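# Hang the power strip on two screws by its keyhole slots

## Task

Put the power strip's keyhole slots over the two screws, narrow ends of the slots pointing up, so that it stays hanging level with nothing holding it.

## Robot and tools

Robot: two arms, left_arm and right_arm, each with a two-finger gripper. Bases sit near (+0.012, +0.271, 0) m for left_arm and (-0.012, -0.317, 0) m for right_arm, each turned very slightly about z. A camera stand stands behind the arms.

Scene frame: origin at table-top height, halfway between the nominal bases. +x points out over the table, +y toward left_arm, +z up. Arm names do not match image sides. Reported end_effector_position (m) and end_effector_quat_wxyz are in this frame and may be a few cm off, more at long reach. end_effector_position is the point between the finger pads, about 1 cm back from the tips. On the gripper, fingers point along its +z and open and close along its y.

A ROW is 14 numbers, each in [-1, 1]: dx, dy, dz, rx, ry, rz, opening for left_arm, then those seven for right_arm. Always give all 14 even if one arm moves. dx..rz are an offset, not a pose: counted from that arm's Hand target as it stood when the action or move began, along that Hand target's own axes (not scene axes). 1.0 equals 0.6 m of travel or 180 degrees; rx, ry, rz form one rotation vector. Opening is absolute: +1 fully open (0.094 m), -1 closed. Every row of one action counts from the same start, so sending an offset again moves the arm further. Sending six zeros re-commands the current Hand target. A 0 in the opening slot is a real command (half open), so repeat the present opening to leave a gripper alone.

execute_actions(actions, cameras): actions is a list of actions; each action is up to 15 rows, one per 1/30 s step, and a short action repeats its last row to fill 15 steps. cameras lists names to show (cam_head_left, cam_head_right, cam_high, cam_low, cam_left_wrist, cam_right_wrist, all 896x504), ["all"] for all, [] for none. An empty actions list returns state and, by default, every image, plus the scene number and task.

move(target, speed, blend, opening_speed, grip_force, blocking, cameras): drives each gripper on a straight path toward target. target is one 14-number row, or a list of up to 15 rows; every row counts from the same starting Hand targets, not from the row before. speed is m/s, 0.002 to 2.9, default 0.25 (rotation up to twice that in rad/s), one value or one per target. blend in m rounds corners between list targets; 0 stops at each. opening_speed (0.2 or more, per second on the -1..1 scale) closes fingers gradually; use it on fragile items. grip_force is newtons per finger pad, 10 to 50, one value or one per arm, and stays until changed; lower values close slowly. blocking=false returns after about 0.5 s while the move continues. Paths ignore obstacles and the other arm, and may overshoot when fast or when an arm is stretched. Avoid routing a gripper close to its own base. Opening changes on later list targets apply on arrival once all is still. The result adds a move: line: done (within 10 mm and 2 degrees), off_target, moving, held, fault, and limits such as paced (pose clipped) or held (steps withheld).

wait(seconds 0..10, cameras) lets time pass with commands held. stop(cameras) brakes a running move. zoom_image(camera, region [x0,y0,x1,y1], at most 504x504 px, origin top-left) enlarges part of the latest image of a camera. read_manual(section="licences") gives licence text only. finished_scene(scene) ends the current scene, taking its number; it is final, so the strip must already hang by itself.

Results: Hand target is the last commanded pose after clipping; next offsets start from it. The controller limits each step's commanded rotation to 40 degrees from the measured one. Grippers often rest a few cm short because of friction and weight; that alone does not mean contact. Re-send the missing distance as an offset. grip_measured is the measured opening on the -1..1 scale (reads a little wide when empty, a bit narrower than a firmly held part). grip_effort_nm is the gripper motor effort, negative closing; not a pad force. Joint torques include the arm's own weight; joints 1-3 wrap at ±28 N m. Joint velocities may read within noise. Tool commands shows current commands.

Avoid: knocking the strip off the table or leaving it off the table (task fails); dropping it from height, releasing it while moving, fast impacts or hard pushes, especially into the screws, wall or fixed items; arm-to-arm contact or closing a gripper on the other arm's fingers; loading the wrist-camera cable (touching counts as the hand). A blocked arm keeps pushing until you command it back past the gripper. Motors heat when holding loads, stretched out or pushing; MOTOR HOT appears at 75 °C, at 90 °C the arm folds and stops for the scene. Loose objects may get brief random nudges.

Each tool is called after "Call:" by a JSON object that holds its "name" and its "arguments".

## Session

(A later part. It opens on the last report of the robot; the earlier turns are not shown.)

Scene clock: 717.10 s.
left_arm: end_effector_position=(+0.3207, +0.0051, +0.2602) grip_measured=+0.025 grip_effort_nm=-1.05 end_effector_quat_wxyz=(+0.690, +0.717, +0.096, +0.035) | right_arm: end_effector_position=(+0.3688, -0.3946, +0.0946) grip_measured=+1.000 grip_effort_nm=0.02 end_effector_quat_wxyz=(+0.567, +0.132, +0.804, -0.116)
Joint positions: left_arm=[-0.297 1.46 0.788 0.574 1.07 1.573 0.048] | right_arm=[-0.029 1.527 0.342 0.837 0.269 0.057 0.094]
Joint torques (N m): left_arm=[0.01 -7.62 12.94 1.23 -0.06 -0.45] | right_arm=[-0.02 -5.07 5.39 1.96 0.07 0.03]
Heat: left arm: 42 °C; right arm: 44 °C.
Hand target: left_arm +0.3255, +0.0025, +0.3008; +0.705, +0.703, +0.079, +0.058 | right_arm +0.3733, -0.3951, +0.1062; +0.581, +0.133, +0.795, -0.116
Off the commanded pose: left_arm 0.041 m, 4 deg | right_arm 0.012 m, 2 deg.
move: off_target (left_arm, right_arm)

Call:
{"name": "execute_actions", "arguments": {"actions": []}}

Call:
{"name": "zoom_image", "arguments": {"camera": "cam_head_left", "region": [340, 70, 520, 290]}}

Call:
{"name": "zoom_image", "arguments": {"camera": "cam_high", "region": [370, 60, 520, 300]}}

Call:
{"name": "zoom_image", "arguments": {"camera": "cam_head_right", "region": [340, 70, 520, 290]}}

Scene clock: 722.67 s.
left_arm: end_effector_position=(+0.3207, +0.0051, +0.2602) grip_measured=+0.025 grip_effort_nm=-1.05 end_effector_quat_wxyz=(+0.690, +0.717, +0.096, +0.035) | right_arm: end_effector_position=(+0.3688, -0.3946, +0.0946) grip_measured=+1.000 grip_effort_nm=0.02 end_effector_quat_wxyz=(+0.567, +0.132, +0.804, -0.116)
Joint positions: left_arm=[-0.297 1.46 0.788 0.574 1.07 1.573 0.048] | right_arm=[-0.029 1.527 0.342 0.837 0.269 0.057 0.094]
Joint velocities: within noise
Joint torques (N m): left_arm=[0.03 -7.64 12.93 1.21 -0.07 -0.43] | right_arm=[-0.01 -5.11 5.44 2 0.1 -0.01]
Heat: left arm: 42 °C; right arm: 44 °C.
Hand target: left_arm +0.3255, +0.0025, +0.3008; +0.705, +0.703, +0.079, +0.058 | right_arm +0.3733, -0.3951, +0.1062; +0.581, +0.133, +0.795, -0.116
Tool commands: left_gripper/opening=-0.4 right_gripper/opening=+1.0
Off the commanded pose: left_arm 0.041 m, 4 deg | right_arm 0.012 m, 2 deg.

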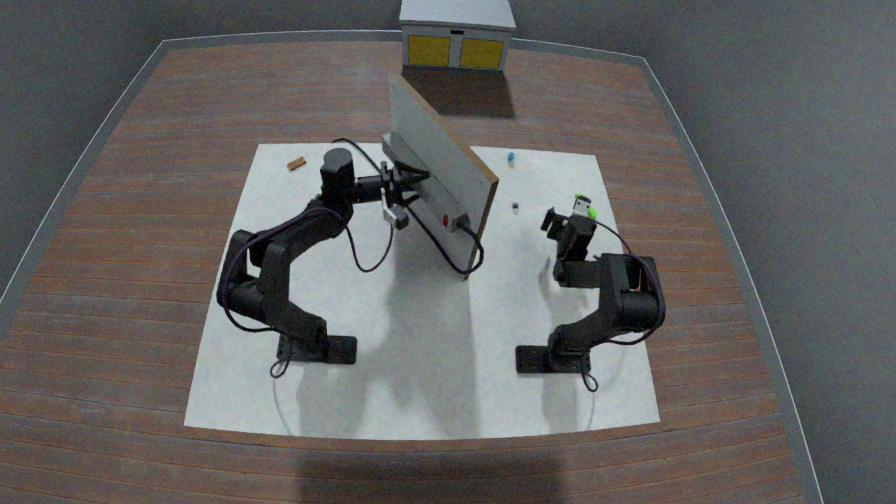

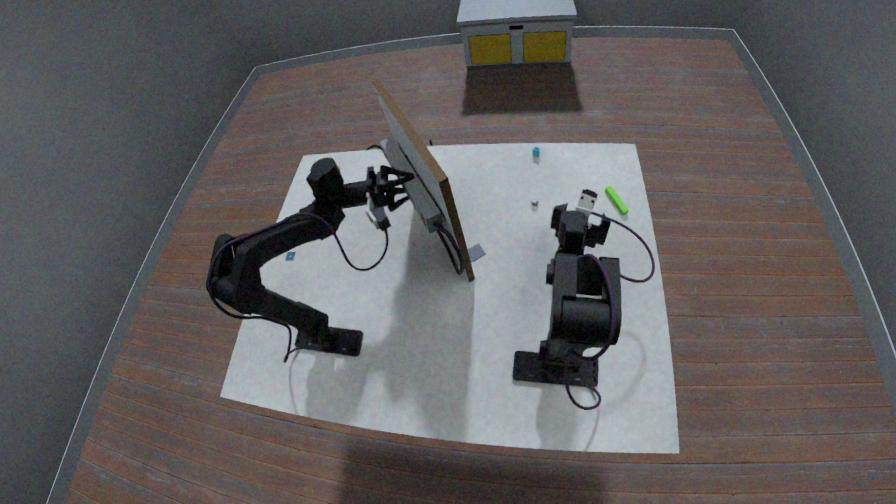

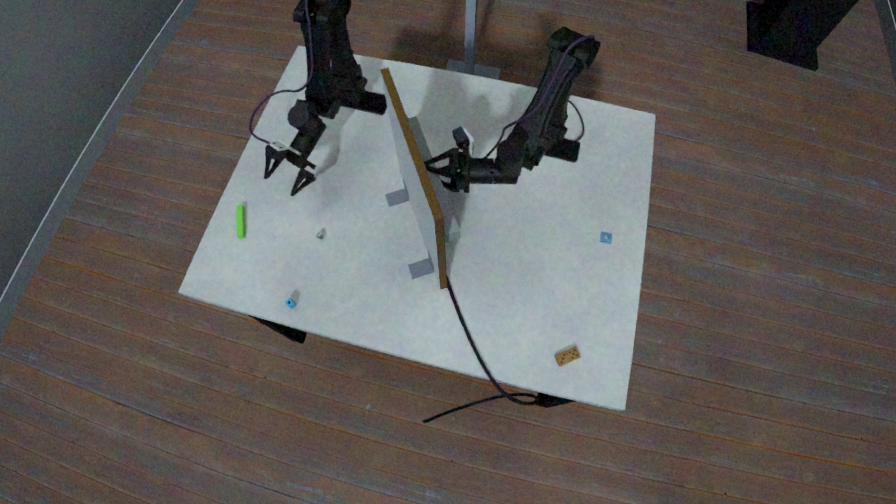

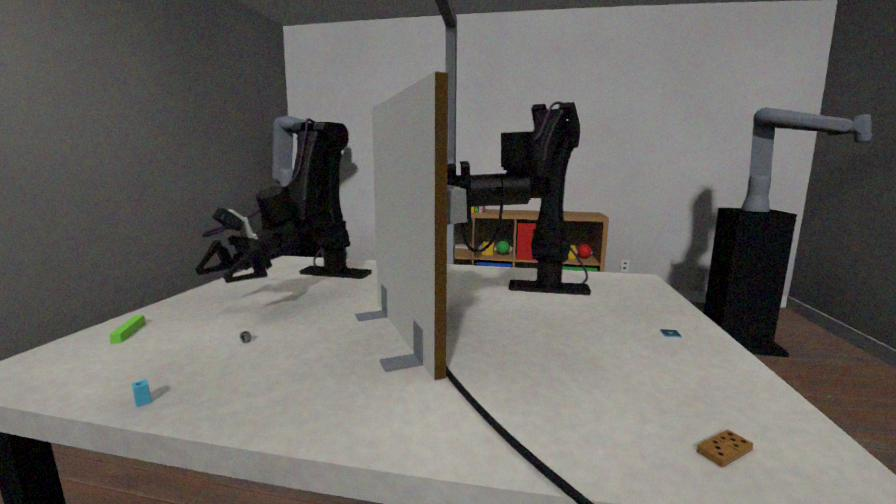

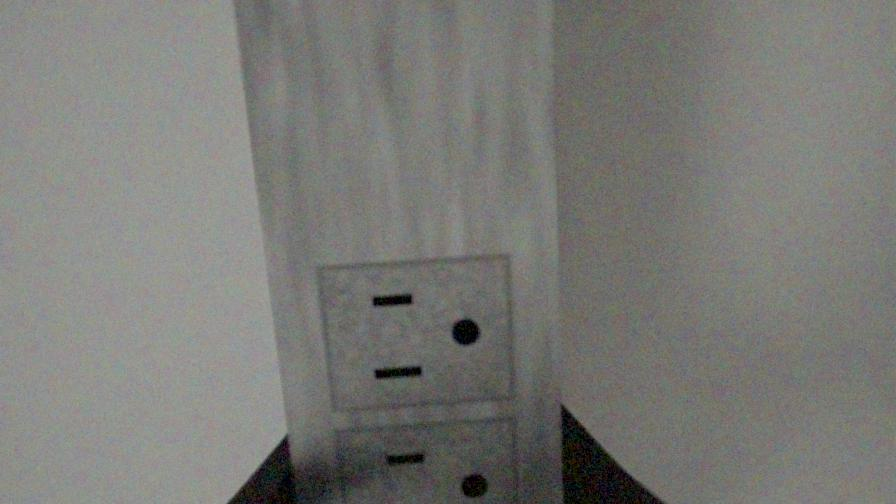

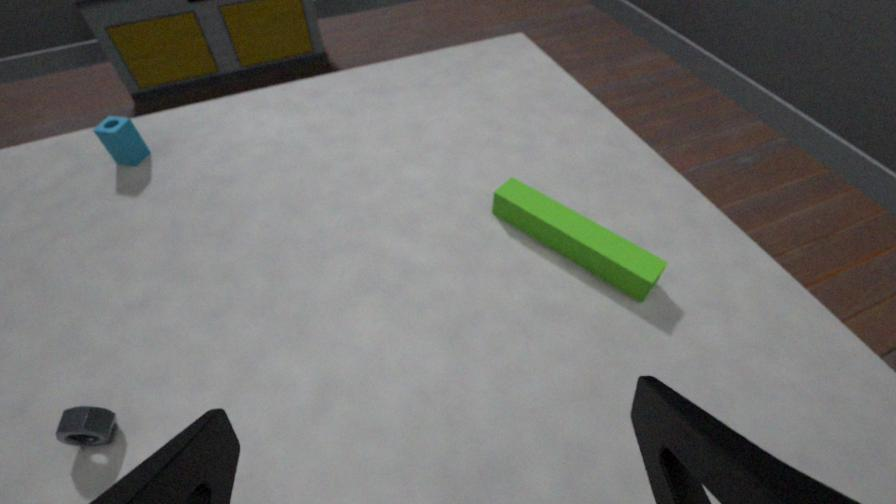

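Scaled by 2.291.

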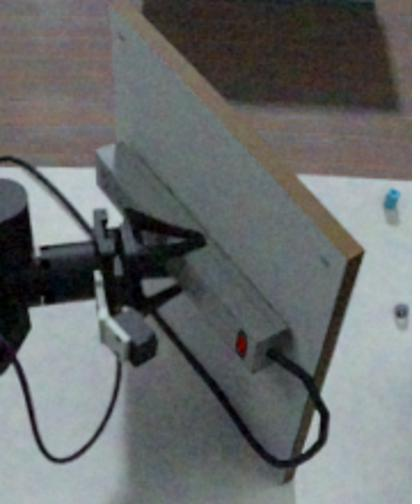

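Scaled by 2.100.

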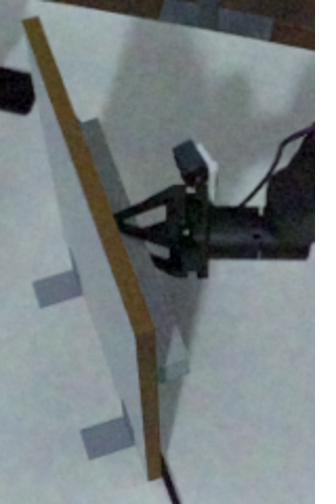

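Scaled by 2.291.

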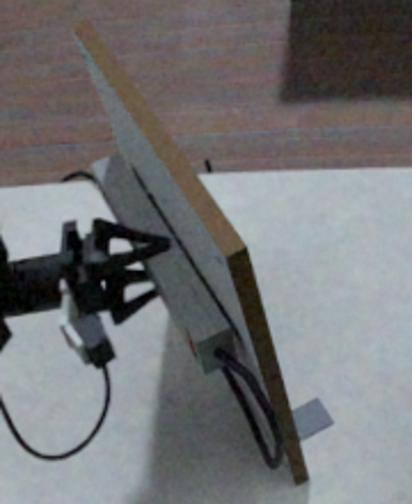

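Call:
{"name": "move", "arguments": {"target": [[-0.0128,0,-0.0343,0,0,0,-0.4,0,0,0,0,0,0,1],[-0.0128,0.074,-0.0343,0,0,0.01,-0.4,0,0,0,0,0,0,1]], "speed": 0.05, "blend": [0.003,0], "cameras": ["cam_left_wrist"]}}

Scene clock: 748.40 s.
left_arm: end_effector_position=(+0.3279, +0.0211, +0.3112) grip_measured=+0.025 grip_effort_nm=-1.05 end_effector_quat_wxyz=(+0.692, +0.712, +0.101, +0.064) | right_arm: end_effector_position=(+0.3688, -0.3946, +0.0946) grip_measured=+1.000 grip_effort_nm=0.02 end_effector_quat_wxyz=(+0.567, +0.132, +0.804, -0.116)
Joint positions: left_arm=[-0.251 1.372 0.913 0.388 1.068 1.586 0.048] | right_arm=[-0.029 1.527 0.342 0.837 0.269 0.057 0.094]
Joint torques (N m): left_arm=[0.39 -7.72 11.67 1.05 0.53 -0.19] | right_arm=[-0.06 -5.16 5.46 1.97 0.1 0.02]
Heat: left arm: 43 °C; right arm: 44 °C.
Hand target: left_arm +0.3153, +0.0214, +0.3454; +0.704, +0.704, +0.068, +0.069 | right_arm +0.3733, -0.3951, +0.1062; +0.581, +0.133, +0.795, -0.116
Off the commanded pose: left_arm 0.037 m, 4 deg | right_arm 0.012 m, 2 deg.
move: off_target (left_arm, right_arm)
Images, in order (width x height): cam_left_wrist 896x504.

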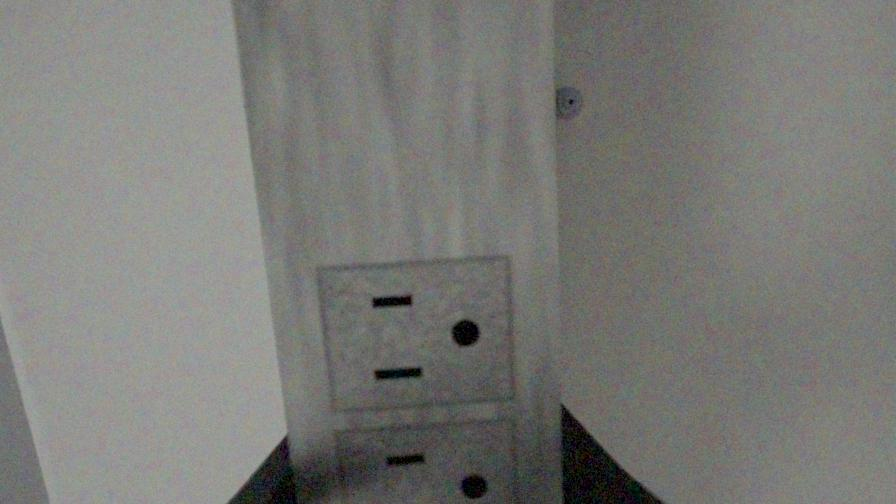

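Call:
{"name": "move", "arguments": {"target": [[-0.0125,0,0.0048,0,-0.009,0,-0.4,0,0,0,0,0,0,1],[-0.0125,-0.075,0.0048,0,-0.009,0,-0.4,0,0,0,0,0,0,1]], "speed": 0.04, "blend": [0.003,0]}}

Scene clock: 783.30 s.
left_arm: end_effector_position=(+0.3211, +0.0224, +0.2890) grip_measured=+0.025 grip_effort_nm=-1.05 end_effector_quat_wxyz=(+0.691, +0.714, +0.094, +0.066) | right_arm: end_effector_position=(+0.3688, -0.3946, +0.0946) grip_measured=+1.000 grip_effort_nm=0.02 end_effector_quat_wxyz=(+0.567, +0.132, +0.804, -0.116)
Joint positions: left_arm=[-0.251 1.372 0.825 0.469 1.074 1.605 0.048] | right_arm=[-0.029 1.527 0.342 0.837 0.269 0.057 0.094]
Joint torques (N m): left_arm=[-0.39 -4.98 6.9 1.94 0.63 -0.24] | right_arm=[-0.2 -5.09 5.3 1.96 0.09 -0.04]
Heat: left arm: 45 °C; right arm: 44 °C.
Hand target: left_arm +0.3085, +0.0172, +0.3005; +0.705, +0.705, +0.058, +0.059 | right_arm +0.3733, -0.3951, +0.1062; +0.581, +0.133, +0.795, -0.116
Off the commanded pose: left_arm 0.018 m, 5 deg | right_arm 0.012 m, 2 deg.
move: off_target (left_arm, right_arm)

Call:
{"name": "move", "arguments": {"target": [0.0083,0.025,0.0327,-0.012,-0.009,0.014,-0.4,0,0,0,0,0,0,1], "speed": 0.03}}

Scene clock: 791.40 s.
left_arm: end_effector_position=(+0.3223, +0.0078, +0.2852) grip_measured=+0.025 grip_effort_nm=-1.05 end_effector_quat_wxyz=(+0.697, +0.711, +0.071, +0.063) | right_arm: end_effector_position=(+0.3688, -0.3946, +0.0946) grip_measured=+1.000 grip_effort_nm=0.02 end_effector_quat_wxyz=(+0.567, +0.132, +0.804, -0.116)
Joint positions: left_arm=[-0.288 1.429 0.833 0.553 1.074 1.6 0.048] | right_arm=[-0.029 1.527 0.342 0.837 0.269 0.057 0.094]
Joint torques (N m): left_arm=[-1.02 -4.75 11.28 1.94 0.46 -0.53] | right_arm=[-0.06 -5.19 5.39 1.96 0.11 0]
Heat: left arm: 45 °C; right arm: 44 °C.
Hand target: left_arm +0.3167, -0.0013, +0.3154; +0.717, +0.693, +0.032, +0.065 | right_arm +0.3733, -0.3951, +0.1062; +0.581, +0.133, +0.795, -0.116
Off the commanded pose: left_arm 0.032 m, 5 deg | right_arm 0.012 m, 2 deg.
move: off_target (left_arm, right_arm)

Call:
{"name": "move", "arguments": {"target": [0.0115,0,0.0095,0,0,0,-0.4,0,0,0,0,0,0,1], "speed": 0.03}}

Scene clock: 797.63 s.
left_arm: end_effector_position=(+0.3241, +0.0062, +0.2851) grip_measured=+0.025 grip_effort_nm=-1.05 end_effector_quat_wxyz=(+0.697, +0.711, +0.066, +0.057) | right_arm: end_effector_position=(+0.3688, -0.3946, +0.0946) grip_measured=+1.000 grip_effort_nm=0.02 end_effector_quat_wxyz=(+0.567, +0.132, +0.804, -0.116)
Joint positions: left_arm=[-0.287 1.449 0.85 0.554 1.093 1.6 0.048] | right_arm=[-0.029 1.527 0.342 0.837 0.269 0.057 0.094]
Joint torques (N m): left_arm=[-1.59 -4.01 12.29 1.99 0.16 -0.55] | right_arm=[-0.05 -5.11 5.39 1.95 0.1 0.01]
Heat: left arm: 44 °C; right arm: 44 °C.
Hand target: left_arm +0.3243, -0.0060, +0.3160; +0.717, +0.693, +0.032, +0.066 | right_arm +0.3733, -0.3951, +0.1062; +0.581, +0.133, +0.795, -0.116
Off the commanded pose: left_arm 0.033 m, 5 deg | right_arm 0.012 m, 2 deg.
move: off_target (left_arm, right_arm)

Call:
{"name": "move", "arguments": {"target": [0.0095,-0.01,-0.004,0,0,0,-0.4,0,0,0,0,0,0,1], "speed": 0.03}}

Scene clock: 802.87 s.
left_arm: end_effector_position=(+0.3257, +0.0067, +0.2845) grip_measured=+0.025 grip_effort_nm=-1.05 end_effector_quat_wxyz=(+0.702, +0.708, +0.056, +0.051) | right_arm: end_effector_position=(+0.3688, -0.3946, +0.0946) grip_measured=+1.000 grip_effort_nm=0.02 end_effector_quat_wxyz=(+0.567, +0.132, +0.804, -0.116)
Joint positions: left_arm=[-0.277 1.475 0.854 0.6 1.124 1.584 0.048] | right_arm=[-0.029 1.527 0.342 0.837 0.269 0.057 0.094]
Joint torques (N m): left_arm=[-1.32 -4.08 11.62 1.87 -0.08 -0.44] | right_arm=[0.01 -5.12 5.45 1.98 0.07 -0.04]
Heat: left arm: 44 °C; right arm: 44 °C.
Hand target: left_arm +0.3299, -0.0030, +0.3101; +0.717, +0.693, +0.032, +0.066 | right_arm +0.3733, -0.3951, +0.1062; +0.581, +0.133, +0.795, -0.116
Off the commanded pose: left_arm 0.028 m, 4 deg | right_arm 0.012 m, 2 deg.
move: off_target (left_arm, right_arm)

Call:
{"name": "move", "arguments": {"target": [0,-0.02,0.003,0,0,0,-0.4,0,0,0,0,0,0,1], "speed": 0.02}}

Call:
{"name": "move", "arguments": {"target": [0,-0.01,0.003,0,0,0,-0.4,0,0,0,0,0,0,1], "speed": 0.02, "cameras": ["cam_left_wrist"]}}

Scene clock: 808.30 s.
left_arm: end_effector_position=(+0.3257, +0.0066, +0.2846) grip_measured=+0.025 grip_effort_nm=-1.05 end_effector_quat_wxyz=(+0.707, +0.705, +0.045, +0.047) | right_arm: end_effector_position=(+0.3688, -0.3946, +0.0946) grip_measured=+1.000 grip_effort_nm=0.02 end_effector_quat_wxyz=(+0.567, +0.132, +0.804, -0.116)
Joint positions: left_arm=[-0.273 1.495 0.854 0.649 1.149 1.567 0.048] | right_arm=[-0.029 1.527 0.342 0.837 0.269 0.057 0.094]
Joint torques (N m): left_arm=[-2.06 -3.75 9.36 1.9 -0.48 -0.26] | right_arm=[-0.08 -5.09 5.46 1.98 0.08 0.02]
Heat: left arm: 44 °C; right arm: 44 °C.
Hand target: left_arm +0.3308, -0.0052, +0.2983; +0.717, +0.693, +0.031, +0.066 | right_arm +0.3733, -0.3951, +0.1062; +0.581, +0.133, +0.795, -0.116
Off the commanded pose: left_arm 0.019 m, 3 deg | right_arm 0.012 m, 2 deg.
move: off_target (left_arm, right_arm)

Scene clock: 809.30 s.
left_arm: end_effector_position=(+0.3257, +0.0064, +0.2845) grip_measured=+0.025 grip_effort_nm=-1.05 end_effector_quat_wxyz=(+0.709, +0.703, +0.041, +0.046) | right_arm: end_effector_position=(+0.3688, -0.3946, +0.0946) grip_measured=+1.000 grip_effort_nm=0.02 end_effector_quat_wxyz=(+0.567, +0.132, +0.804, -0.116)
Joint positions: left_arm=[-0.271 1.504 0.854 0.671 1.159 1.559 0.048] | right_arm=[-0.029 1.527 0.342 0.837 0.269 0.057 0.094]
Joint torques (N m): left_arm=[-2.54 -3.56 8.46 1.87 -0.65 -0.13] | right_arm=[-0.14 -5.11 5.42 1.97 0.09 0]
Heat: left arm: 44 °C; right arm: 44 °C.
Hand target: left_arm +0.3313, -0.0072, +0.2923; +0.717, +0.693, +0.032, +0.066 | right_arm +0.3733, -0.3951, +0.1062; +0.581, +0.133, +0.795, -0.116
Off the commanded pose: left_arm 0.017 m, 3 deg | right_arm 0.012 m, 2 deg.
move: off_target (left_arm, right_arm)
Images, in order (width x height): cam_left_wrist 896x504.

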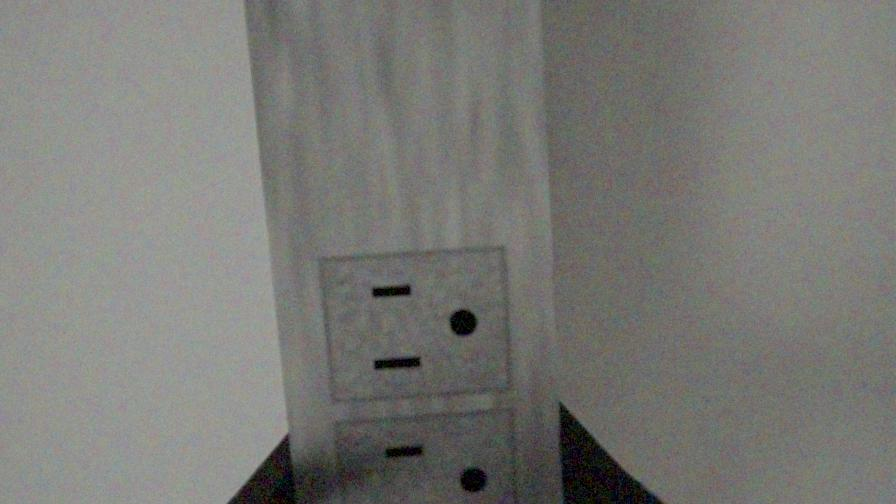

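Call:
{"name": "move", "arguments": {"target": [0,-0.02,0.003,0,0,0,-0.4,0,0,0,0,0,0,1], "speed": 0.02}}

Call:
{"name": "move", "arguments": {"target": [0,-0.01,0.0,0,0,0,-0.4,0,0,0,0,0,0,1], "speed": 0.02}}

Scene clock: 813.40 s.
left_arm: end_effector_position=(+0.3260, +0.0067, +0.2837) grip_measured=+0.025 grip_effort_nm=-1.05 end_effector_quat_wxyz=(+0.713, +0.698, +0.031, +0.050) | right_arm: end_effector_position=(+0.3688, -0.3946, +0.0946) grip_measured=+1.000 grip_effort_nm=0.02 end_effector_quat_wxyz=(+0.567, +0.132, +0.804, -0.116)
Joint positions: left_arm=[-0.268 1.521 0.843 0.737 1.17 1.541 0.048] | right_arm=[-0.029 1.527 0.342 0.837 0.269 0.057 0.094]
Joint torques (N m): left_arm=[-3.07 -2.99 7.09 1.61 -0.84 0.15] | right_arm=[-0.06 -5.14 5.31 1.94 0.1 0.02]
Heat: left arm: 43 °C; right arm: 44 °C.
Hand target: left_arm +0.3322, -0.0093, +0.2804; +0.717, +0.693, +0.032, +0.066 | right_arm +0.3733, -0.3951, +0.1062; +0.581, +0.133, +0.795, -0.116
Off the commanded pose: left_arm 0.018 m, 2 deg | right_arm 0.012 m, 2 deg.
move: off_target (left_arm, right_arm)

Scene clock: 814.57 s.
left_arm: end_effector_position=(+0.3258, +0.0067, +0.2820) grip_measured=+0.025 grip_effort_nm=-1.05 end_effector_quat_wxyz=(+0.717, +0.694, +0.024, +0.056) | right_arm: end_effector_position=(+0.3688, -0.3946, +0.0946) grip_measured=+1.000 grip_effort_nm=0.02 end_effector_quat_wxyz=(+0.567, +0.132, +0.804, -0.116)
Joint positions: left_arm=[-0.268 1.533 0.83 0.792 1.171 1.533 0.048] | right_arm=[-0.029 1.527 0.342 0.837 0.269 0.057 0.094]
Joint torques (N m): left_arm=[-3.1 -2.95 6.9 1.34 -0.88 0.21] | right_arm=[0.01 -5.08 5.31 1.98 0.09 0.02]
Heat: left arm: 43 °C; right arm: 44 °C.
Hand target: left_arm +0.3324, -0.0095, +0.2744; +0.717, +0.693, +0.032, +0.065 | right_arm +0.3733, -0.3951, +0.1062; +0.581, +0.133, +0.795, -0.116
Off the commanded pose: left_arm 0.019 m, 1 deg | right_arm 0.012 m, 2 deg.
move: off_target (left_arm, right_arm)

Call:
{"name": "move", "arguments": {"target": [0,-0.012,0.0,0.011,0,-0.014,-0.4,0,0,0,0,0,0,1], "speed": 0.02}}

Scene clock: 821.93 s.
left_arm: end_effector_position=(+0.3257, +0.0066, +0.2809) grip_measured=+0.025 grip_effort_nm=-1.05 end_effector_quat_wxyz=(+0.715, +0.696, +0.019, +0.060) | right_arm: end_effector_position=(+0.3688, -0.3946, +0.0946) grip_measured=+1.000 grip_effort_nm=0.02 end_effector_quat_wxyz=(+0.567, +0.132, +0.804, -0.116)
Joint positions: left_arm=[-0.268 1.533 0.83 0.784 1.172 1.554 0.048] | right_arm=[-0.029 1.527 0.342 0.837 0.269 0.057 0.094]
Joint torques (N m): left_arm=[-3.12 -3.41 7.24 0.56 -0.87 0.19] | right_arm=[-0.09 -5 5.41 1.99 0.06 0]
Heat: left arm: 43 °C; right arm: 44 °C.
Hand target: left_arm +0.3328, -0.0097, +0.2673; +0.706, +0.705, +0.048, +0.049 | right_arm +0.3733, -0.3951, +0.1062; +0.581, +0.133, +0.795, -0.116
Off the commanded pose: left_arm 0.022 m, 4 deg | right_arm 0.012 m, 2 deg.
move: off_target (left_arm, right_arm)

Call:
{"name": "move", "arguments": {"target": [0,-0.005,0.0,0.0,0,-0.018,-0.4,0,0,0,0,0,0,1], "speed": 0.02}}

Scene clock: 826.83 s.
left_arm: end_effector_position=(+0.3256, +0.0066, +0.2808) grip_measured=+0.025 grip_effort_nm=-1.05 end_effector_quat_wxyz=(+0.716, +0.696, +0.023, +0.056) | right_arm: end_effector_position=(+0.3688, -0.3946, +0.0946) grip_measured=+1.000 grip_effort_nm=0.02 end_effector_quat_wxyz=(+0.567, +0.132, +0.804, -0.116)
Joint positions: left_arm=[-0.268 1.533 0.83 0.783 1.173 1.543 0.048] | right_arm=[-0.029 1.527 0.342 0.837 0.269 0.057 0.094]
Joint torques (N m): left_arm=[-3.12 -3.19 6.71 0.68 -0.87 -0.34] | right_arm=[0.06 -5.22 5.38 1.96 0.07 0.02]
Heat: left arm: 43 °C; right arm: 44 °C.
Hand target: left_arm +0.3328, -0.0097, +0.2642; +0.707, +0.703, +0.068, +0.029 | right_arm +0.3733, -0.3951, +0.1062; +0.581, +0.133, +0.795, -0.116
Off the commanded pose: left_arm 0.024 m, 6 deg | right_arm 0.012 m, 2 deg.
move: off_target (left_arm, right_arm)

Call:
{"name": "move", "arguments": {"target": [0,-0.02,0.0,0.0,0,-0.006,-0.4,0,0,0,0,0,0,1], "speed": 0.02}}

Scene clock: 831.87 s.
left_arm: end_effector_position=(+0.3254, +0.0068, +0.2781) grip_measured=+0.025 grip_effort_nm=-1.05 end_effector_quat_wxyz=(+0.719, +0.692, +0.014, +0.065) | right_arm: end_effector_position=(+0.3688, -0.3946, +0.0946) grip_measured=+1.000 grip_effort_nm=0.02 end_effector_quat_wxyz=(+0.567, +0.132, +0.804, -0.116)
Joint positions: left_arm=[-0.268 1.546 0.813 0.839 1.172 1.543 0.048] | right_arm=[-0.029 1.527 0.342 0.837 0.269 0.057 0.094]
Joint torques (N m): left_arm=[-3.07 -2.66 5.45 0.57 -0.88 -0.49] | right_arm=[-0.1 -5.04 5.5 2 0.09 -0.01]
Heat: left arm: 43 °C; right arm: 44 °C.
Hand target: left_arm +0.3321, -0.0098, +0.2522; +0.708, +0.702, +0.074, +0.022 | right_arm +0.3733, -0.3951, +0.1062; +0.581, +0.133, +0.795, -0.116
Off the commanded pose: left_arm 0.031 m, 9 deg | right_arm 0.012 m, 2 deg.
move: off_target (left_arm, right_arm)

Call:
{"name": "move", "arguments": {"target": [0.0,0.02,-0.03,0.0,0,0.008,-0.4,0,0,0,0,0,0,1], "speed": 0.03}}

Scene clock: 840.27 s.
left_arm: end_effector_position=(+0.3275, +0.0083, +0.2680) grip_measured=+0.025 grip_effort_nm=-1.05 end_effector_quat_wxyz=(+0.711, +0.700, +0.039, +0.047) | right_arm: end_effector_position=(+0.3688, -0.3946, +0.0946) grip_measured=+1.000 grip_effort_nm=0.02 end_effector_quat_wxyz=(+0.567, +0.132, +0.804, -0.116)
Joint positions: left_arm=[-0.264 1.546 0.808 0.779 1.167 1.542 0.048] | right_arm=[-0.029 1.527 0.342 0.837 0.269 0.057 0.094]
Joint torques (N m): left_arm=[0.35 -5.52 6.72 0.86 -0.21 -0.36] | right_arm=[-0.01 -5.04 5.38 1.97 0.09 -0.01]
Heat: left arm: 43 °C; right arm: 44 °C.
Hand target: left_arm +0.3306, +0.0082, +0.2641; +0.707, +0.703, +0.066, +0.031 | right_arm +0.3733, -0.3951, +0.1062; +0.581, +0.133, +0.795, -0.116
Off the commanded pose: left_arm 0.005 m, 4 deg | right_arm 0.012 m, 2 deg.
move: off_target (left_arm, right_arm)

Call:
{"name": "move", "arguments": {"target": [[-0.0103,0,-0.0228,0.0,0,0.016,-0.4,0,0,0,0,0,0,1],[-0.0103,0.118,-0.0228,0.0,0,0.016,-0.4,0,0,0,0,0,0,1]], "speed": 0.05, "blend": [0.003,0], "cameras": ["cam_left_wrist"]}}

Scene clock: 856.27 s.
left_arm: end_effector_position=(+0.3345, +0.0207, +0.3025) grip_measured=+0.025 grip_effort_nm=-1.05 end_effector_quat_wxyz=(+0.698, +0.711, +0.074, +0.039) | right_arm: end_effector_position=(+0.3688, -0.3946, +0.0946) grip_measured=+1.000 grip_effort_nm=0.02 end_effector_quat_wxyz=(+0.567, +0.132, +0.804, -0.116)
Joint positions: left_arm=[-0.227 1.458 0.936 0.465 1.167 1.575 0.048] | right_arm=[-0.029 1.527 0.342 0.837 0.269 0.057 0.094]
Joint torques (N m): left_arm=[0.36 -8.46 11.38 0.93 0.3 -0.16] | right_arm=[0.05 -5.24 5.52 1.95 0.09 0]
Heat: left arm: 43 °C; right arm: 44 °C.
Hand target: left_arm +0.3260, +0.0215, +0.3351; +0.706, +0.705, +0.048, +0.049 | right_arm +0.3733, -0.3951, +0.1062; +0.581, +0.133, +0.795, -0.116
Off the commanded pose: left_arm 0.034 m, 3 deg | right_arm 0.012 m, 2 deg.
move: off_target (left_arm, right_arm)
Images, in order (width x height): cam_left_wrist 896x504.

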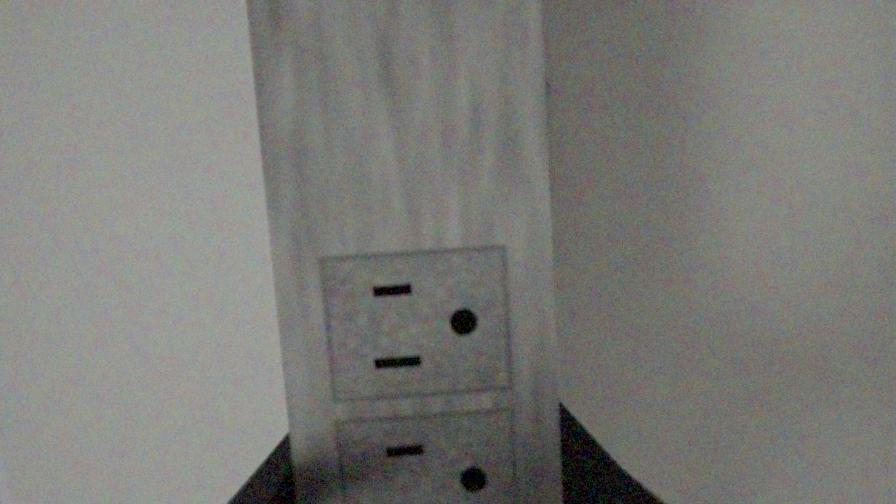

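Call:
{"name": "move", "arguments": {"target": [[-0.018,0,0.001,0.0,0,0,-0.4,0,0,0,0,0,0,1],[-0.018,-0.062,0.001,0.0,0,0,-0.4,0,0,0,0,0,0,1]], "speed": 0.03, "blend": [0.003,0]}}

Scene clock: 868.17 s.
left_arm: end_effector_position=(+0.3229, +0.0241, +0.2885) grip_measured=+0.025 grip_effort_nm=-1.05 end_effector_quat_wxyz=(+0.697, +0.712, +0.071, +0.046) | right_arm: end_effector_position=(+0.3688, -0.3946, +0.0946) grip_measured=+1.000 grip_effort_nm=0.02 end_effector_quat_wxyz=(+0.567, +0.132, +0.804, -0.116)
Joint positions: left_arm=[-0.227 1.423 0.85 0.512 1.16 1.592 0.048] | right_arm=[-0.029 1.527 0.342 0.837 0.269 0.057 0.094]
Joint torques (N m): left_arm=[-0.79 -5.34 6.79 1.84 0.2 -0.22] | right_arm=[-0.06 -5.19 5.39 1.97 0.08 0.01]
Heat: left arm: 45 °C; right arm: 44 °C.
Hand target: left_arm +0.3154, +0.0193, +0.2979; +0.706, +0.705, +0.048, +0.049 | right_arm +0.3733, -0.3951, +0.1062; +0.581, +0.133, +0.795, -0.116
Off the commanded pose: left_arm 0.013 m, 3 deg | right_arm 0.012 m, 2 deg.
move: off_target (left_arm, right_arm)

Call:
{"name": "move", "arguments": {"target": [0.0033,0.02,0.0278,-0.008,0,0.012,-0.4,0,0,0,0,0,0,1], "speed": 0.03}}

Scene clock: 874.53 s.
left_arm: end_effector_position=(+0.3225, +0.0101, +0.2879) grip_measured=+0.025 grip_effort_nm=-1.05 end_effector_quat_wxyz=(+0.699, +0.710, +0.062, +0.054) | right_arm: end_effector_position=(+0.3688, -0.3946, +0.0946) grip_measured=+1.000 grip_effort_nm=0.02 end_effector_quat_wxyz=(+0.567, +0.132, +0.804, -0.116)
Joint positions: left_arm=[-0.273 1.443 0.85 0.557 1.117 1.593 0.048] | right_arm=[-0.029 1.527 0.342 0.837 0.269 0.057 0.094]
Joint torques (N m): left_arm=[-0.91 -4.89 9.77 1.92 0.14 -0.4] | right_arm=[0.02 -5.01 5.46 1.96 0.1 -0.01]
Heat: left arm: 44 °C; right arm: 44 °C.
Hand target: left_arm +0.3196, +0.0031, +0.3100; +0.714, +0.697, +0.034, +0.063 | right_arm +0.3733, -0.3951, +0.1062; +0.581, +0.133, +0.795, -0.116
Off the commanded pose: left_arm 0.023 m, 4 deg | right_arm 0.012 m, 2 deg.
move: off_target (left_arm, right_arm)

Call:
{"name": "move", "arguments": {"target": [0.0115,-0.02,0.0095,0.003,0,-0.004,-0.4,0,0,0,0,0,0,1], "speed": 0.03}}

Scene clock: 878.73 s.
left_arm: end_effector_position=(+0.3260, +0.0080, +0.2833) grip_measured=+0.025 grip_effort_nm=-1.05 end_effector_quat_wxyz=(+0.702, +0.708, +0.053, +0.053) | right_arm: end_effector_position=(+0.3688, -0.3946, +0.0946) grip_measured=+1.000 grip_effort_nm=0.02 end_effector_quat_wxyz=(+0.567, +0.132, +0.804, -0.116)
Joint positions: left_arm=[-0.273 1.478 0.85 0.61 1.13 1.588 0.048] | right_arm=[-0.029 1.527 0.342 0.837 0.269 0.057 0.094]
Joint torques (N m): left_arm=[-1.47 -4.21 10.14 1.57 -0.15 -0.32] | right_arm=[-0.12 -5.09 5.41 1.98 0.11 0.02]
Heat: left arm: 44 °C; right arm: 44 °C.
Hand target: left_arm +0.3278, -0.0018, +0.2984; +0.711, +0.700, +0.039, +0.058 | right_arm +0.3733, -0.3951, +0.1062; +0.581, +0.133, +0.795, -0.116
Off the commanded pose: left_arm 0.018 m, 2 deg | right_arm 0.012 m, 2 deg.
move: off_target (left_arm, right_arm)

Call:
{"name": "move", "arguments": {"target": [0,-0.017,0.002,0.003,0,-0.005,-0.4,0,0,0,0,0,0,1], "speed": 0.03}}

Scene clock: 882.67 s.
left_arm: end_effector_position=(+0.3267, +0.0073, +0.2819) grip_measured=+0.025 grip_effort_nm=-1.05 end_effector_quat_wxyz=(+0.703, +0.707, +0.049, +0.052) | right_arm: end_effector_position=(+0.3688, -0.3946, +0.0946) grip_measured=+1.000 grip_effort_nm=0.02 end_effector_quat_wxyz=(+0.567, +0.132, +0.804, -0.116)
Joint positions: left_arm=[-0.273 1.489 0.85 0.627 1.136 1.586 0.048] | right_arm=[-0.029 1.527 0.342 0.837 0.269 0.057 0.094]
Joint torques (N m): left_arm=[-1.78 -3.92 8.87 1.47 -0.23 -0.27] | right_arm=[-0.12 -5.16 5.44 1.98 0.06 -0.01]
Heat: left arm: 43 °C; right arm: 44 °C.
Hand target: left_arm +0.3283, -0.0032, +0.2882; +0.708, +0.703, +0.045, +0.053 | right_arm +0.3733, -0.3951, +0.1062; +0.581, +0.133, +0.795, -0.116
Off the commanded pose: left_arm 0.012 m, 1 deg | right_arm 0.012 m, 2 deg.
move: off_target (left_arm, right_arm)

Call:
{"name": "move", "arguments": {"target": [0,-0.012,0.002,0.001,0,-0.002,-0.4,0,0,0,0,0,0,1], "speed": 0.03}}

Call:
{"name": "move", "arguments": {"target": [0,-0.012,0.002,0.001,0,-0.002,-0.4,0,0,0,0,0,0,1], "speed": 0.03}}

Scene clock: 887.27 s.
left_arm: end_effector_position=(+0.3266, +0.0069, +0.2816) grip_measured=+0.025 grip_effort_nm=-1.05 end_effector_quat_wxyz=(+0.704, +0.706, +0.047, +0.051) | right_arm: end_effector_position=(+0.3688, -0.3946, +0.0946) grip_measured=+1.000 grip_effort_nm=0.02 end_effector_quat_wxyz=(+0.567, +0.132, +0.804, -0.116)
Joint positions: left_arm=[-0.273 1.495 0.85 0.64 1.142 1.582 0.048] | right_arm=[-0.029 1.527 0.342 0.837 0.269 0.057 0.094]
Joint torques (N m): left_arm=[-2.06 -3.54 7.51 1.54 -0.36 -0.18] | right_arm=[-0.18 -4.96 5.42 1.97 0.1 0]
Heat: left arm: 43 °C; right arm: 44 °C.
Hand target: left_arm +0.3285, -0.0044, +0.2811; +0.707, +0.704, +0.047, +0.050 | right_arm +0.3733, -0.3951, +0.1062; +0.581, +0.133, +0.795, -0.116
Off the commanded pose: left_arm 0.011 m, 0 deg | right_arm 0.012 m, 2 deg.
move: off_target (left_arm, right_arm)

Scene clock: 888.27 s.
left_arm: end_effector_position=(+0.3267, +0.0069, +0.2817) grip_measured=+0.025 grip_effort_nm=-1.05 end_effector_quat_wxyz=(+0.706, +0.705, +0.042, +0.051) | right_arm: end_effector_position=(+0.3688, -0.3946, +0.0946) grip_measured=+1.000 grip_effort_nm=0.02 end_effector_quat_wxyz=(+0.567, +0.132, +0.804, -0.116)
Joint positions: left_arm=[-0.271 1.501 0.85 0.656 1.149 1.58 0.048] | right_arm=[-0.029 1.527 0.342 0.837 0.269 0.057 0.094]
Joint torques (N m): left_arm=[-2.41 -3.21 6.39 1.55 -0.5 -0.11] | right_arm=[-0.1 -5.07 5.42 1.98 0.07 0.02]
Heat: left arm: 43 °C; right arm: 44 °C.
Hand target: left_arm +0.3287, -0.0056, +0.2739; +0.706, +0.705, +0.049, +0.048 | right_arm +0.3733, -0.3951, +0.1062; +0.581, +0.133, +0.795, -0.116
Off the commanded pose: left_arm 0.015 m, 1 deg | right_arm 0.012 m, 2 deg.
move: off_target (left_arm, right_arm)

Call:
{"name": "move", "arguments": {"target": [0,-0.012,0.002,0.001,0,-0.006,-0.4,0,0,0,0,0,0,1], "speed": 0.03}}

Call:
{"name": "move", "arguments": {"target": [0,-0.01,0.002,0.001,0,-0.006,-0.4,0,0,0,0,0,0,1], "speed": 0.03}}

Scene clock: 892.90 s.
left_arm: end_effector_position=(+0.3265, +0.0069, +0.2794) grip_measured=+0.025 grip_effort_nm=-1.05 end_effector_quat_wxyz=(+0.709, +0.702, +0.037, +0.056) | right_arm: end_effector_position=(+0.3688, -0.3946, +0.0946) grip_measured=+1.000 grip_effort_nm=0.02 end_effector_quat_wxyz=(+0.567, +0.132, +0.804, -0.116)
Joint positions: left_arm=[-0.271 1.51 0.834 0.702 1.149 1.573 0.048] | right_arm=[-0.029 1.527 0.342 0.837 0.269 0.057 0.094]
Joint torques (N m): left_arm=[-2.65 -3.03 6.35 1.28 -0.54 -0.19] | right_arm=[0.01 -5.04 5.37 1.97 0.11 -0.04]
Heat: left arm: 43 °C; right arm: 44 °C.
Hand target: left_arm +0.3289, -0.0068, +0.2667; +0.706, +0.705, +0.056, +0.041 | right_arm +0.3733, -0.3951, +0.1062; +0.581, +0.133, +0.795, -0.116
Off the commanded pose: left_arm 0.019 m, 3 deg | right_arm 0.012 m, 2 deg.
move: off_target (left_arm, right_arm)

Scene clock: 893.93 s.
left_arm: end_effector_position=(+0.3264, +0.0070, +0.2786) grip_measured=+0.025 grip_effort_nm=-1.05 end_effector_quat_wxyz=(+0.711, +0.700, +0.033, +0.060) | right_arm: end_effector_position=(+0.3688, -0.3946, +0.0946) grip_measured=+1.000 grip_effort_nm=0.02 end_effector_quat_wxyz=(+0.567, +0.132, +0.804, -0.116)
Joint positions: left_arm=[-0.271 1.517 0.825 0.736 1.149 1.568 0.048] | right_arm=[-0.029 1.527 0.342 0.837 0.269 0.057 0.094]
Joint torques (N m): left_arm=[-2.86 -2.82 6.01 1.01 -0.58 -0.25] | right_arm=[-0.01 -5.16 5.41 1.91 0.08 0.02]
Heat: left arm: 43 °C; right arm: 44 °C.
Hand target: left_arm +0.3289, -0.0080, +0.2607; +0.705, +0.706, +0.062, +0.035 | right_arm +0.3733, -0.3951, +0.1062; +0.581, +0.133, +0.795, -0.116
Off the commanded pose: left_arm 0.023 m, 5 deg | right_arm 0.012 m, 2 deg.
move: off_target (left_arm, right_arm)

Call:
{"name": "move", "arguments": {"target": [0,0,0.0,0,0,-0.02,-0.4,0,0,0,0,0,0,1], "speed": 0.03}}

Scene clock: 908.63 s.
left_arm: end_effector_position=(+0.3264, +0.0070, +0.2787) grip_measured=+0.025 grip_effort_nm=-1.05 end_effector_quat_wxyz=(+0.711, +0.700, +0.036, +0.058) | right_arm: end_effector_position=(+0.3688, -0.3946, +0.0946) grip_measured=+1.000 grip_effort_nm=0.02 end_effector_quat_wxyz=(+0.567, +0.132, +0.804, -0.116)
Joint positions: left_arm=[-0.271 1.517 0.825 0.736 1.149 1.561 0.048] | right_arm=[-0.029 1.527 0.342 0.837 0.269 0.057 0.094]
Joint torques (N m): left_arm=[-2.84 -2.92 6.13 0.92 -0.59 -0.86] | right_arm=[-0.05 -4.98 5.44 1.97 0.09 0.02]
Heat: left arm: 42 °C; right arm: 44 °C.
Hand target: left_arm +0.3289, -0.0080, +0.2606; +0.706, +0.703, +0.085, +0.012 | right_arm +0.3733, -0.3951, +0.1062; +0.581, +0.133, +0.795, -0.116
Off the commanded pose: left_arm 0.024 m, 8 deg | right_arm 0.012 m, 2 deg.
move: off_target (left_arm, right_arm)

Call:
{"name": "wait", "arguments": {"seconds": 0.1, "cameras": ["cam_head_left","cam_head_right","cam_high","cam_left_wrist"]}}

Call:
{"name": "zoom_image", "arguments": {"camera": "cam_head_right", "region": [360, 100, 480, 220]}}

Call:
{"name": "zoom_image", "arguments": {"camera": "cam_head_left", "region": [370, 110, 490, 250]}}

Call:
{"name": "zoom_image", "arguments": {"camera": "cam_high", "region": [380, 80, 470, 260]}}

Scene clock: 914.77 s.
left_arm: end_effector_position=(+0.3264, +0.0070, +0.2787) grip_measured=+0.025 grip_effort_nm=-1.05 end_effector_quat_wxyz=(+0.711, +0.700, +0.036, +0.058) | right_arm: end_effector_position=(+0.3688, -0.3946, +0.0946) grip_measured=+1.000 grip_effort_nm=0.02 end_effector_quat_wxyz=(+0.567, +0.132, +0.804, -0.116)
Joint positions: left_arm=[-0.271 1.517 0.825 0.736 1.149 1.561 0.048] | right_arm=[-0.029 1.527 0.342 0.837 0.269 0.057 0.094]
Joint torques (N m): left_arm=[-2.93 -3 6.11 0.94 -0.59 -0.84] | right_arm=[-0.03 -5.04 5.53 1.95 0.11 0.02]
Heat: left arm: 42 °C; right arm: 44 °C.
Hand target: left_arm +0.3289, -0.0080, +0.2606; +0.706, +0.703, +0.085, +0.012 | right_arm +0.3733, -0.3951, +0.1062; +0.581, +0.133, +0.795, -0.116
Tool commands: left_gripper/opening=-0.4 right_gripper/opening=+1.0
Off the commanded pose: left_arm 0.024 m, 8 deg | right_arm 0.012 m, 2 deg.
wait: 0.10 s; at rest from the start
Images, in order (width x height): cam_head_left 896x504, cam_head_right 896x504, cam_high 896x504, cam_left_wrist 896x504.

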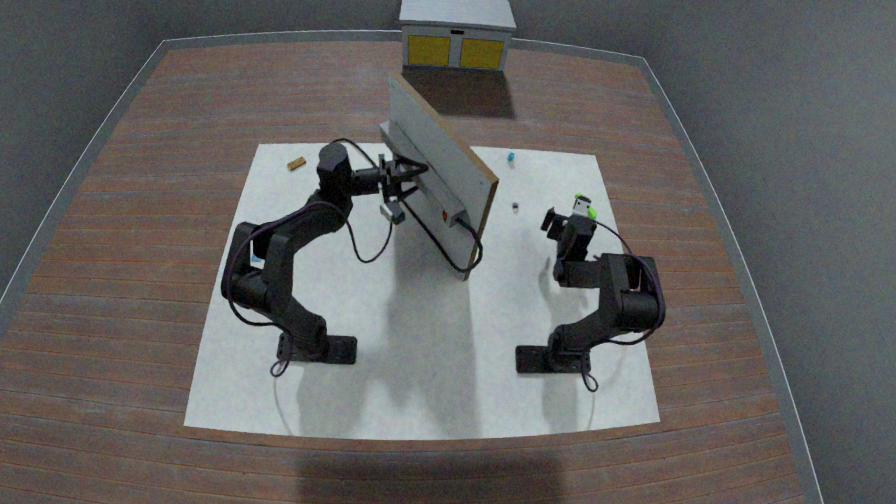

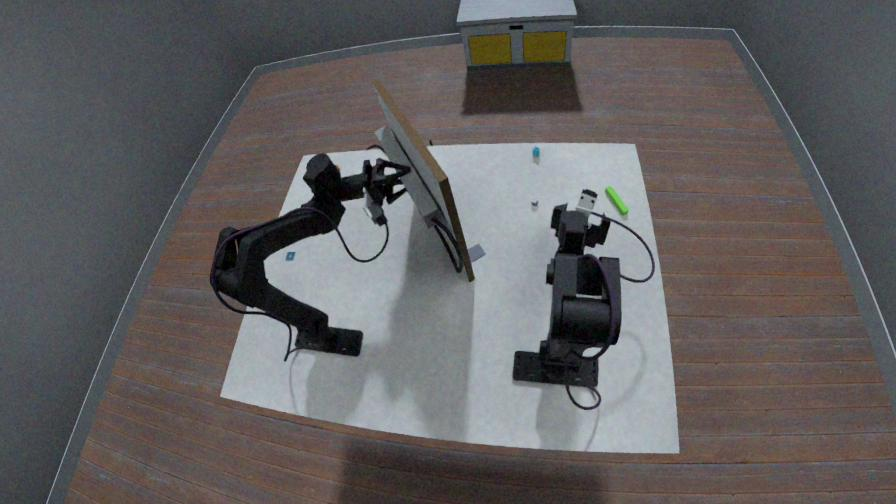

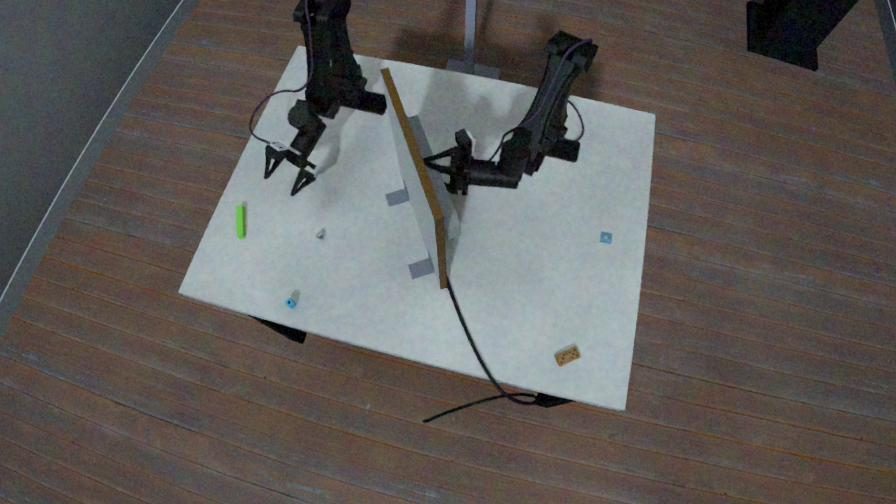

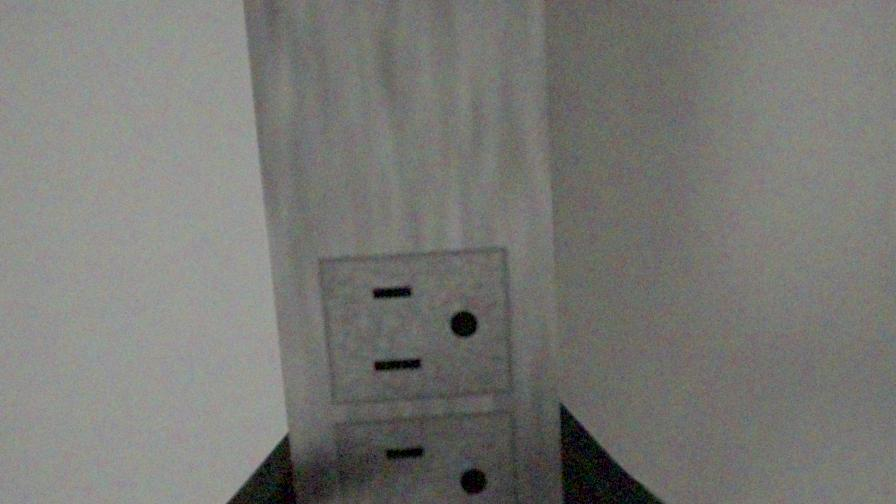

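Scaled by 4.200.

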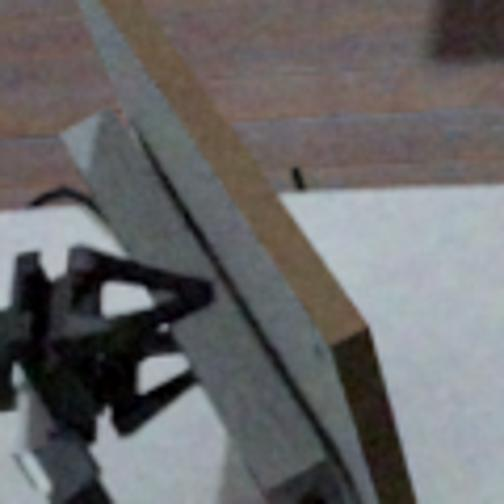

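Scaled by 3.600.

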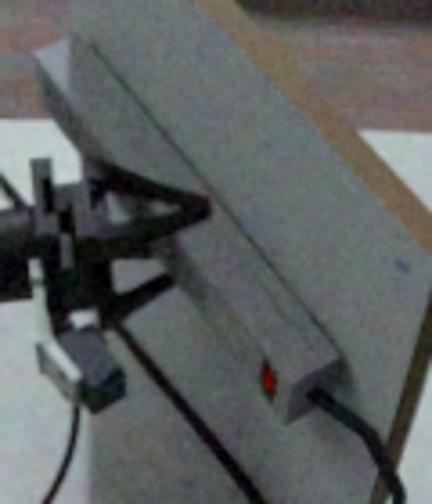

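Scaled by 2.800.

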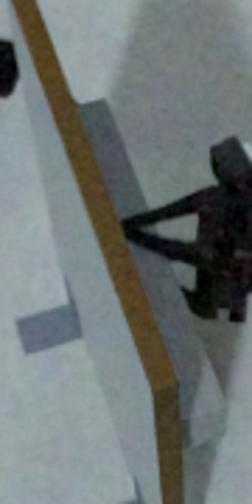

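Call:
{"name": "move", "arguments": {"target": [0,0.05,0.0,0,0,0.008,-0.4,0,0,0,0,0,0,1], "speed": 0.03}}

Scene clock: 924.93 s.
left_arm: end_effector_position=(+0.3266, +0.0070, +0.2788) grip_measured=+0.025 grip_effort_nm=-1.05 end_effector_quat_wxyz=(+0.710, +0.702, +0.038, +0.052) | right_arm: end_effector_position=(+0.3688, -0.3946, +0.0946) grip_measured=+1.000 grip_effort_nm=0.02 end_effector_quat_wxyz=(+0.567, +0.132, +0.804, -0.116)
Joint positions: left_arm=[-0.27 1.517 0.834 0.714 1.156 1.56 0.048] | right_arm=[-0.029 1.527 0.342 0.837 0.269 0.057 0.094]
Joint torques (N m): left_arm=[-2.63 -5.12 11.69 0.44 -0.62 -0.94] | right_arm=[0.01 -5.15 5.31 1.93 0.06 0]
Heat: left arm: 43 °C; right arm: 44 °C.
Hand target: left_arm +0.3320, -0.0077, +0.2905; +0.705, +0.704, +0.076, +0.021 | right_arm +0.3733, -0.3951, +0.1062; +0.581, +0.133, +0.795, -0.116
Off the commanded pose: left_arm 0.020 m, 6 deg | right_arm 0.012 m, 2 deg.
move: off_target (left_arm, right_arm)

Call:
{"name": "move", "arguments": {"target": [0,0.02,0.0,0,0,0.004,-0.4,0,0,0,0,0,0,1], "speed": 0.03}}

Scene clock: 928.43 s.
left_arm: end_effector_position=(+0.3271, +0.0069, +0.2817) grip_measured=+0.025 grip_effort_nm=-1.05 end_effector_quat_wxyz=(+0.706, +0.706, +0.046, +0.035) | right_arm: end_effector_position=(+0.3688, -0.3946, +0.0946) grip_measured=+1.000 grip_effort_nm=0.02 end_effector_quat_wxyz=(+0.567, +0.132, +0.804, -0.116)
Joint positions: left_arm=[-0.267 1.512 0.865 0.642 1.171 1.56 0.048] | right_arm=[-0.029 1.527 0.342 0.837 0.269 0.057 0.094]
Joint torques (N m): left_arm=[-2.77 -5.89 12.34 0.62 -0.7 -0.78] | right_arm=[-0.12 -5.2 5.45 1.96 0.09 0.01]
Heat: left arm: 43 °C; right arm: 44 °C.
Hand target: left_arm +0.3329, -0.0077, +0.3025; +0.705, +0.705, +0.071, +0.026 | right_arm +0.3733, -0.3951, +0.1062; +0.581, +0.133, +0.795, -0.116
Off the commanded pose: left_arm 0.026 m, 3 deg | right_arm 0.012 m, 2 deg.
move: off_target (left_arm, right_arm)

Call:
{"name": "move", "arguments": {"target": [0,-0.05,0.0,0,0,-0.008,-0.4,0,0,0,0,0,0,1], "speed": 0.03}}

Call:
{"name": "move", "arguments": {"target": [0,-0.02,0.006,0,0,-0.008,-0.4,0,0,0,0,0,0,1], "speed": 0.03}}

Scene clock: 935.17 s.
left_arm: end_effector_position=(+0.3267, +0.0071, +0.2812) grip_measured=+0.025 grip_effort_nm=-1.05 end_effector_quat_wxyz=(+0.706, +0.706, +0.045, +0.037) | right_arm: end_effector_position=(+0.3688, -0.3946, +0.0946) grip_measured=+1.000 grip_effort_nm=0.02 end_effector_quat_wxyz=(+0.567, +0.132, +0.804, -0.116)
Joint positions: left_arm=[-0.267 1.512 0.86 0.651 1.171 1.56 0.048] | right_arm=[-0.029 1.527 0.342 0.837 0.269 0.057 0.094]
Joint torques (N m): left_arm=[-2.97 -3.52 6.56 1.28 -0.77 -0.68] | right_arm=[-0.02 -5.05 5.41 1.95 0.05 0]
Heat: left arm: 44 °C; right arm: 44 °C.
Hand target: left_arm +0.3309, -0.0078, +0.2725; +0.705, +0.704, +0.080, +0.017 | right_arm +0.3733, -0.3951, +0.1062; +0.581, +0.133, +0.795, -0.116
Off the commanded pose: left_arm 0.018 m, 5 deg | right_arm 0.012 m, 2 deg.
move: off_target (left_arm, right_arm)

Scene clock: 936.33 s.
left_arm: end_effector_position=(+0.3267, +0.0073, +0.2807) grip_measured=+0.025 grip_effort_nm=-1.05 end_effector_quat_wxyz=(+0.713, +0.699, +0.041, +0.043) | right_arm: end_effector_position=(+0.3688, -0.3946, +0.0946) grip_measured=+1.000 grip_effort_nm=0.02 end_effector_quat_wxyz=(+0.567, +0.132, +0.804, -0.116)
Joint positions: left_arm=[-0.267 1.524 0.837 0.739 1.167 1.524 0.048] | right_arm=[-0.029 1.527 0.342 0.837 0.269 0.057 0.094]
Joint torques (N m): left_arm=[-3.84 -3.07 5.7 0.88 -0.9 -0.54] | right_arm=[-0.08 -5.09 5.52 1.95 0.08 0.02]
Heat: left arm: 44 °C; right arm: 44 °C.
Hand target: left_arm +0.3303, -0.0115, +0.2606; +0.706, +0.703, +0.089, +0.008 | right_arm +0.3733, -0.3951, +0.1062; +0.581, +0.133, +0.795, -0.116
Off the commanded pose: left_arm 0.028 m, 7 deg | right_arm 0.012 m, 2 deg.
move: off_target (left_arm, right_arm)

Call:
{"name": "move", "arguments": {"target": [0,-0.015,0.0,0,0,-0.004,-0.4,0,0,0,0,0,0,1], "speed": 0.03}}

Call:
{"name": "move", "arguments": {"target": [0,-0.01,0.0,0,0,-0.006,-0.4,0,0,0,0,0,0,1], "speed": 0.03}}

Scene clock: 943.50 s.
left_arm: end_effector_position=(+0.3266, +0.0073, +0.2797) grip_measured=+0.025 grip_effort_nm=-1.05 end_effector_quat_wxyz=(+0.719, +0.693, +0.038, +0.049) | right_arm: end_effector_position=(+0.3688, -0.3946, +0.0946) grip_measured=+1.000 grip_effort_nm=0.02 end_effector_quat_wxyz=(+0.567, +0.132, +0.804, -0.116)
Joint positions: left_arm=[-0.268 1.535 0.816 0.814 1.159 1.497 0.048] | right_arm=[-0.029 1.527 0.342 0.837 0.269 0.057 0.094]
Joint torques (N m): left_arm=[-3.71 -2.78 5.04 0.6 -0.81 -0.43] | right_arm=[-0.12 -5.05 5.38 2.01 0.08 -0.01]
Heat: left arm: 43 °C; right arm: 44 °C.
Hand target: left_arm +0.3293, -0.0116, +0.2516; +0.706, +0.702, +0.094, +0.003 | right_arm +0.3733, -0.3951, +0.1062; +0.581, +0.133, +0.795, -0.116
Off the commanded pose: left_arm 0.034 m, 8 deg | right_arm 0.012 m, 2 deg.
move: off_target (left_arm, right_arm)

Scene clock: 944.60 s.
left_arm: end_effector_position=(+0.3258, +0.0062, +0.2699) grip_measured=+0.025 grip_effort_nm=-1.05 end_effector_quat_wxyz=(+0.718, +0.694, +0.048, +0.040) | right_arm: end_effector_position=(+0.3688, -0.3946, +0.0946) grip_measured=+1.000 grip_effort_nm=0.02 end_effector_quat_wxyz=(+0.567, +0.132, +0.804, -0.116)
Joint positions: left_arm=[-0.273 1.549 0.793 0.838 1.153 1.483 0.048] | right_arm=[-0.029 1.527 0.342 0.837 0.269 0.057 0.094]
Joint torques (N m): left_arm=[-3.45 -2.91 5.45 0.67 -0.78 -0.48] | right_arm=[-0.08 -5.03 5.34 1.97 0.11 0.02]
Heat: left arm: 43 °C; right arm: 44 °C.
Hand target: left_arm +0.3286, -0.0117, +0.2457; +0.706, +0.701, +0.100, -0.003 | right_arm +0.3733, -0.3951, +0.1062; +0.581, +0.133, +0.795, -0.116
Off the commanded pose: left_arm 0.030 m, 8 deg | right_arm 0.012 m, 2 deg.
move: off_target (left_arm, right_arm)

Call:
{"name": "zoom_image", "arguments": {"camera": "cam_head_left", "region": [375, 65, 435, 145]}}

Call:
{"name": "zoom_image", "arguments": {"camera": "cam_head_left", "region": [430, 170, 510, 290]}}

Call:
{"name": "zoom_image", "arguments": {"camera": "cam_head_right", "region": [370, 75, 480, 290]}}

Scaled by 6.300.
This view is cut from an older image: the scene may have changed since it was taken.

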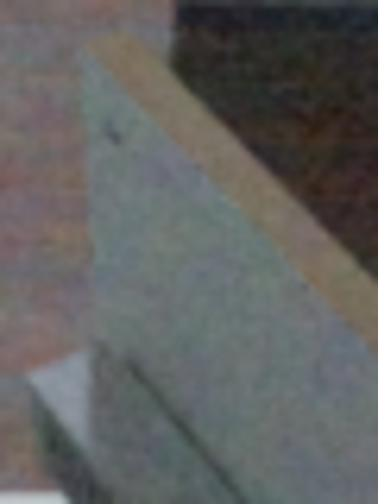

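Scaled by 4.200.
This view is cut from an older image: the scene may have changed since it was taken.

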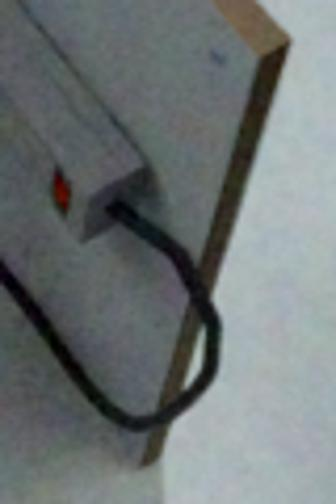

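Scaled by 2.344.
This view is cut from an older image: the scene may have changed since it was taken.

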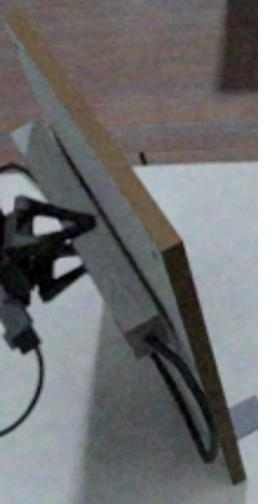

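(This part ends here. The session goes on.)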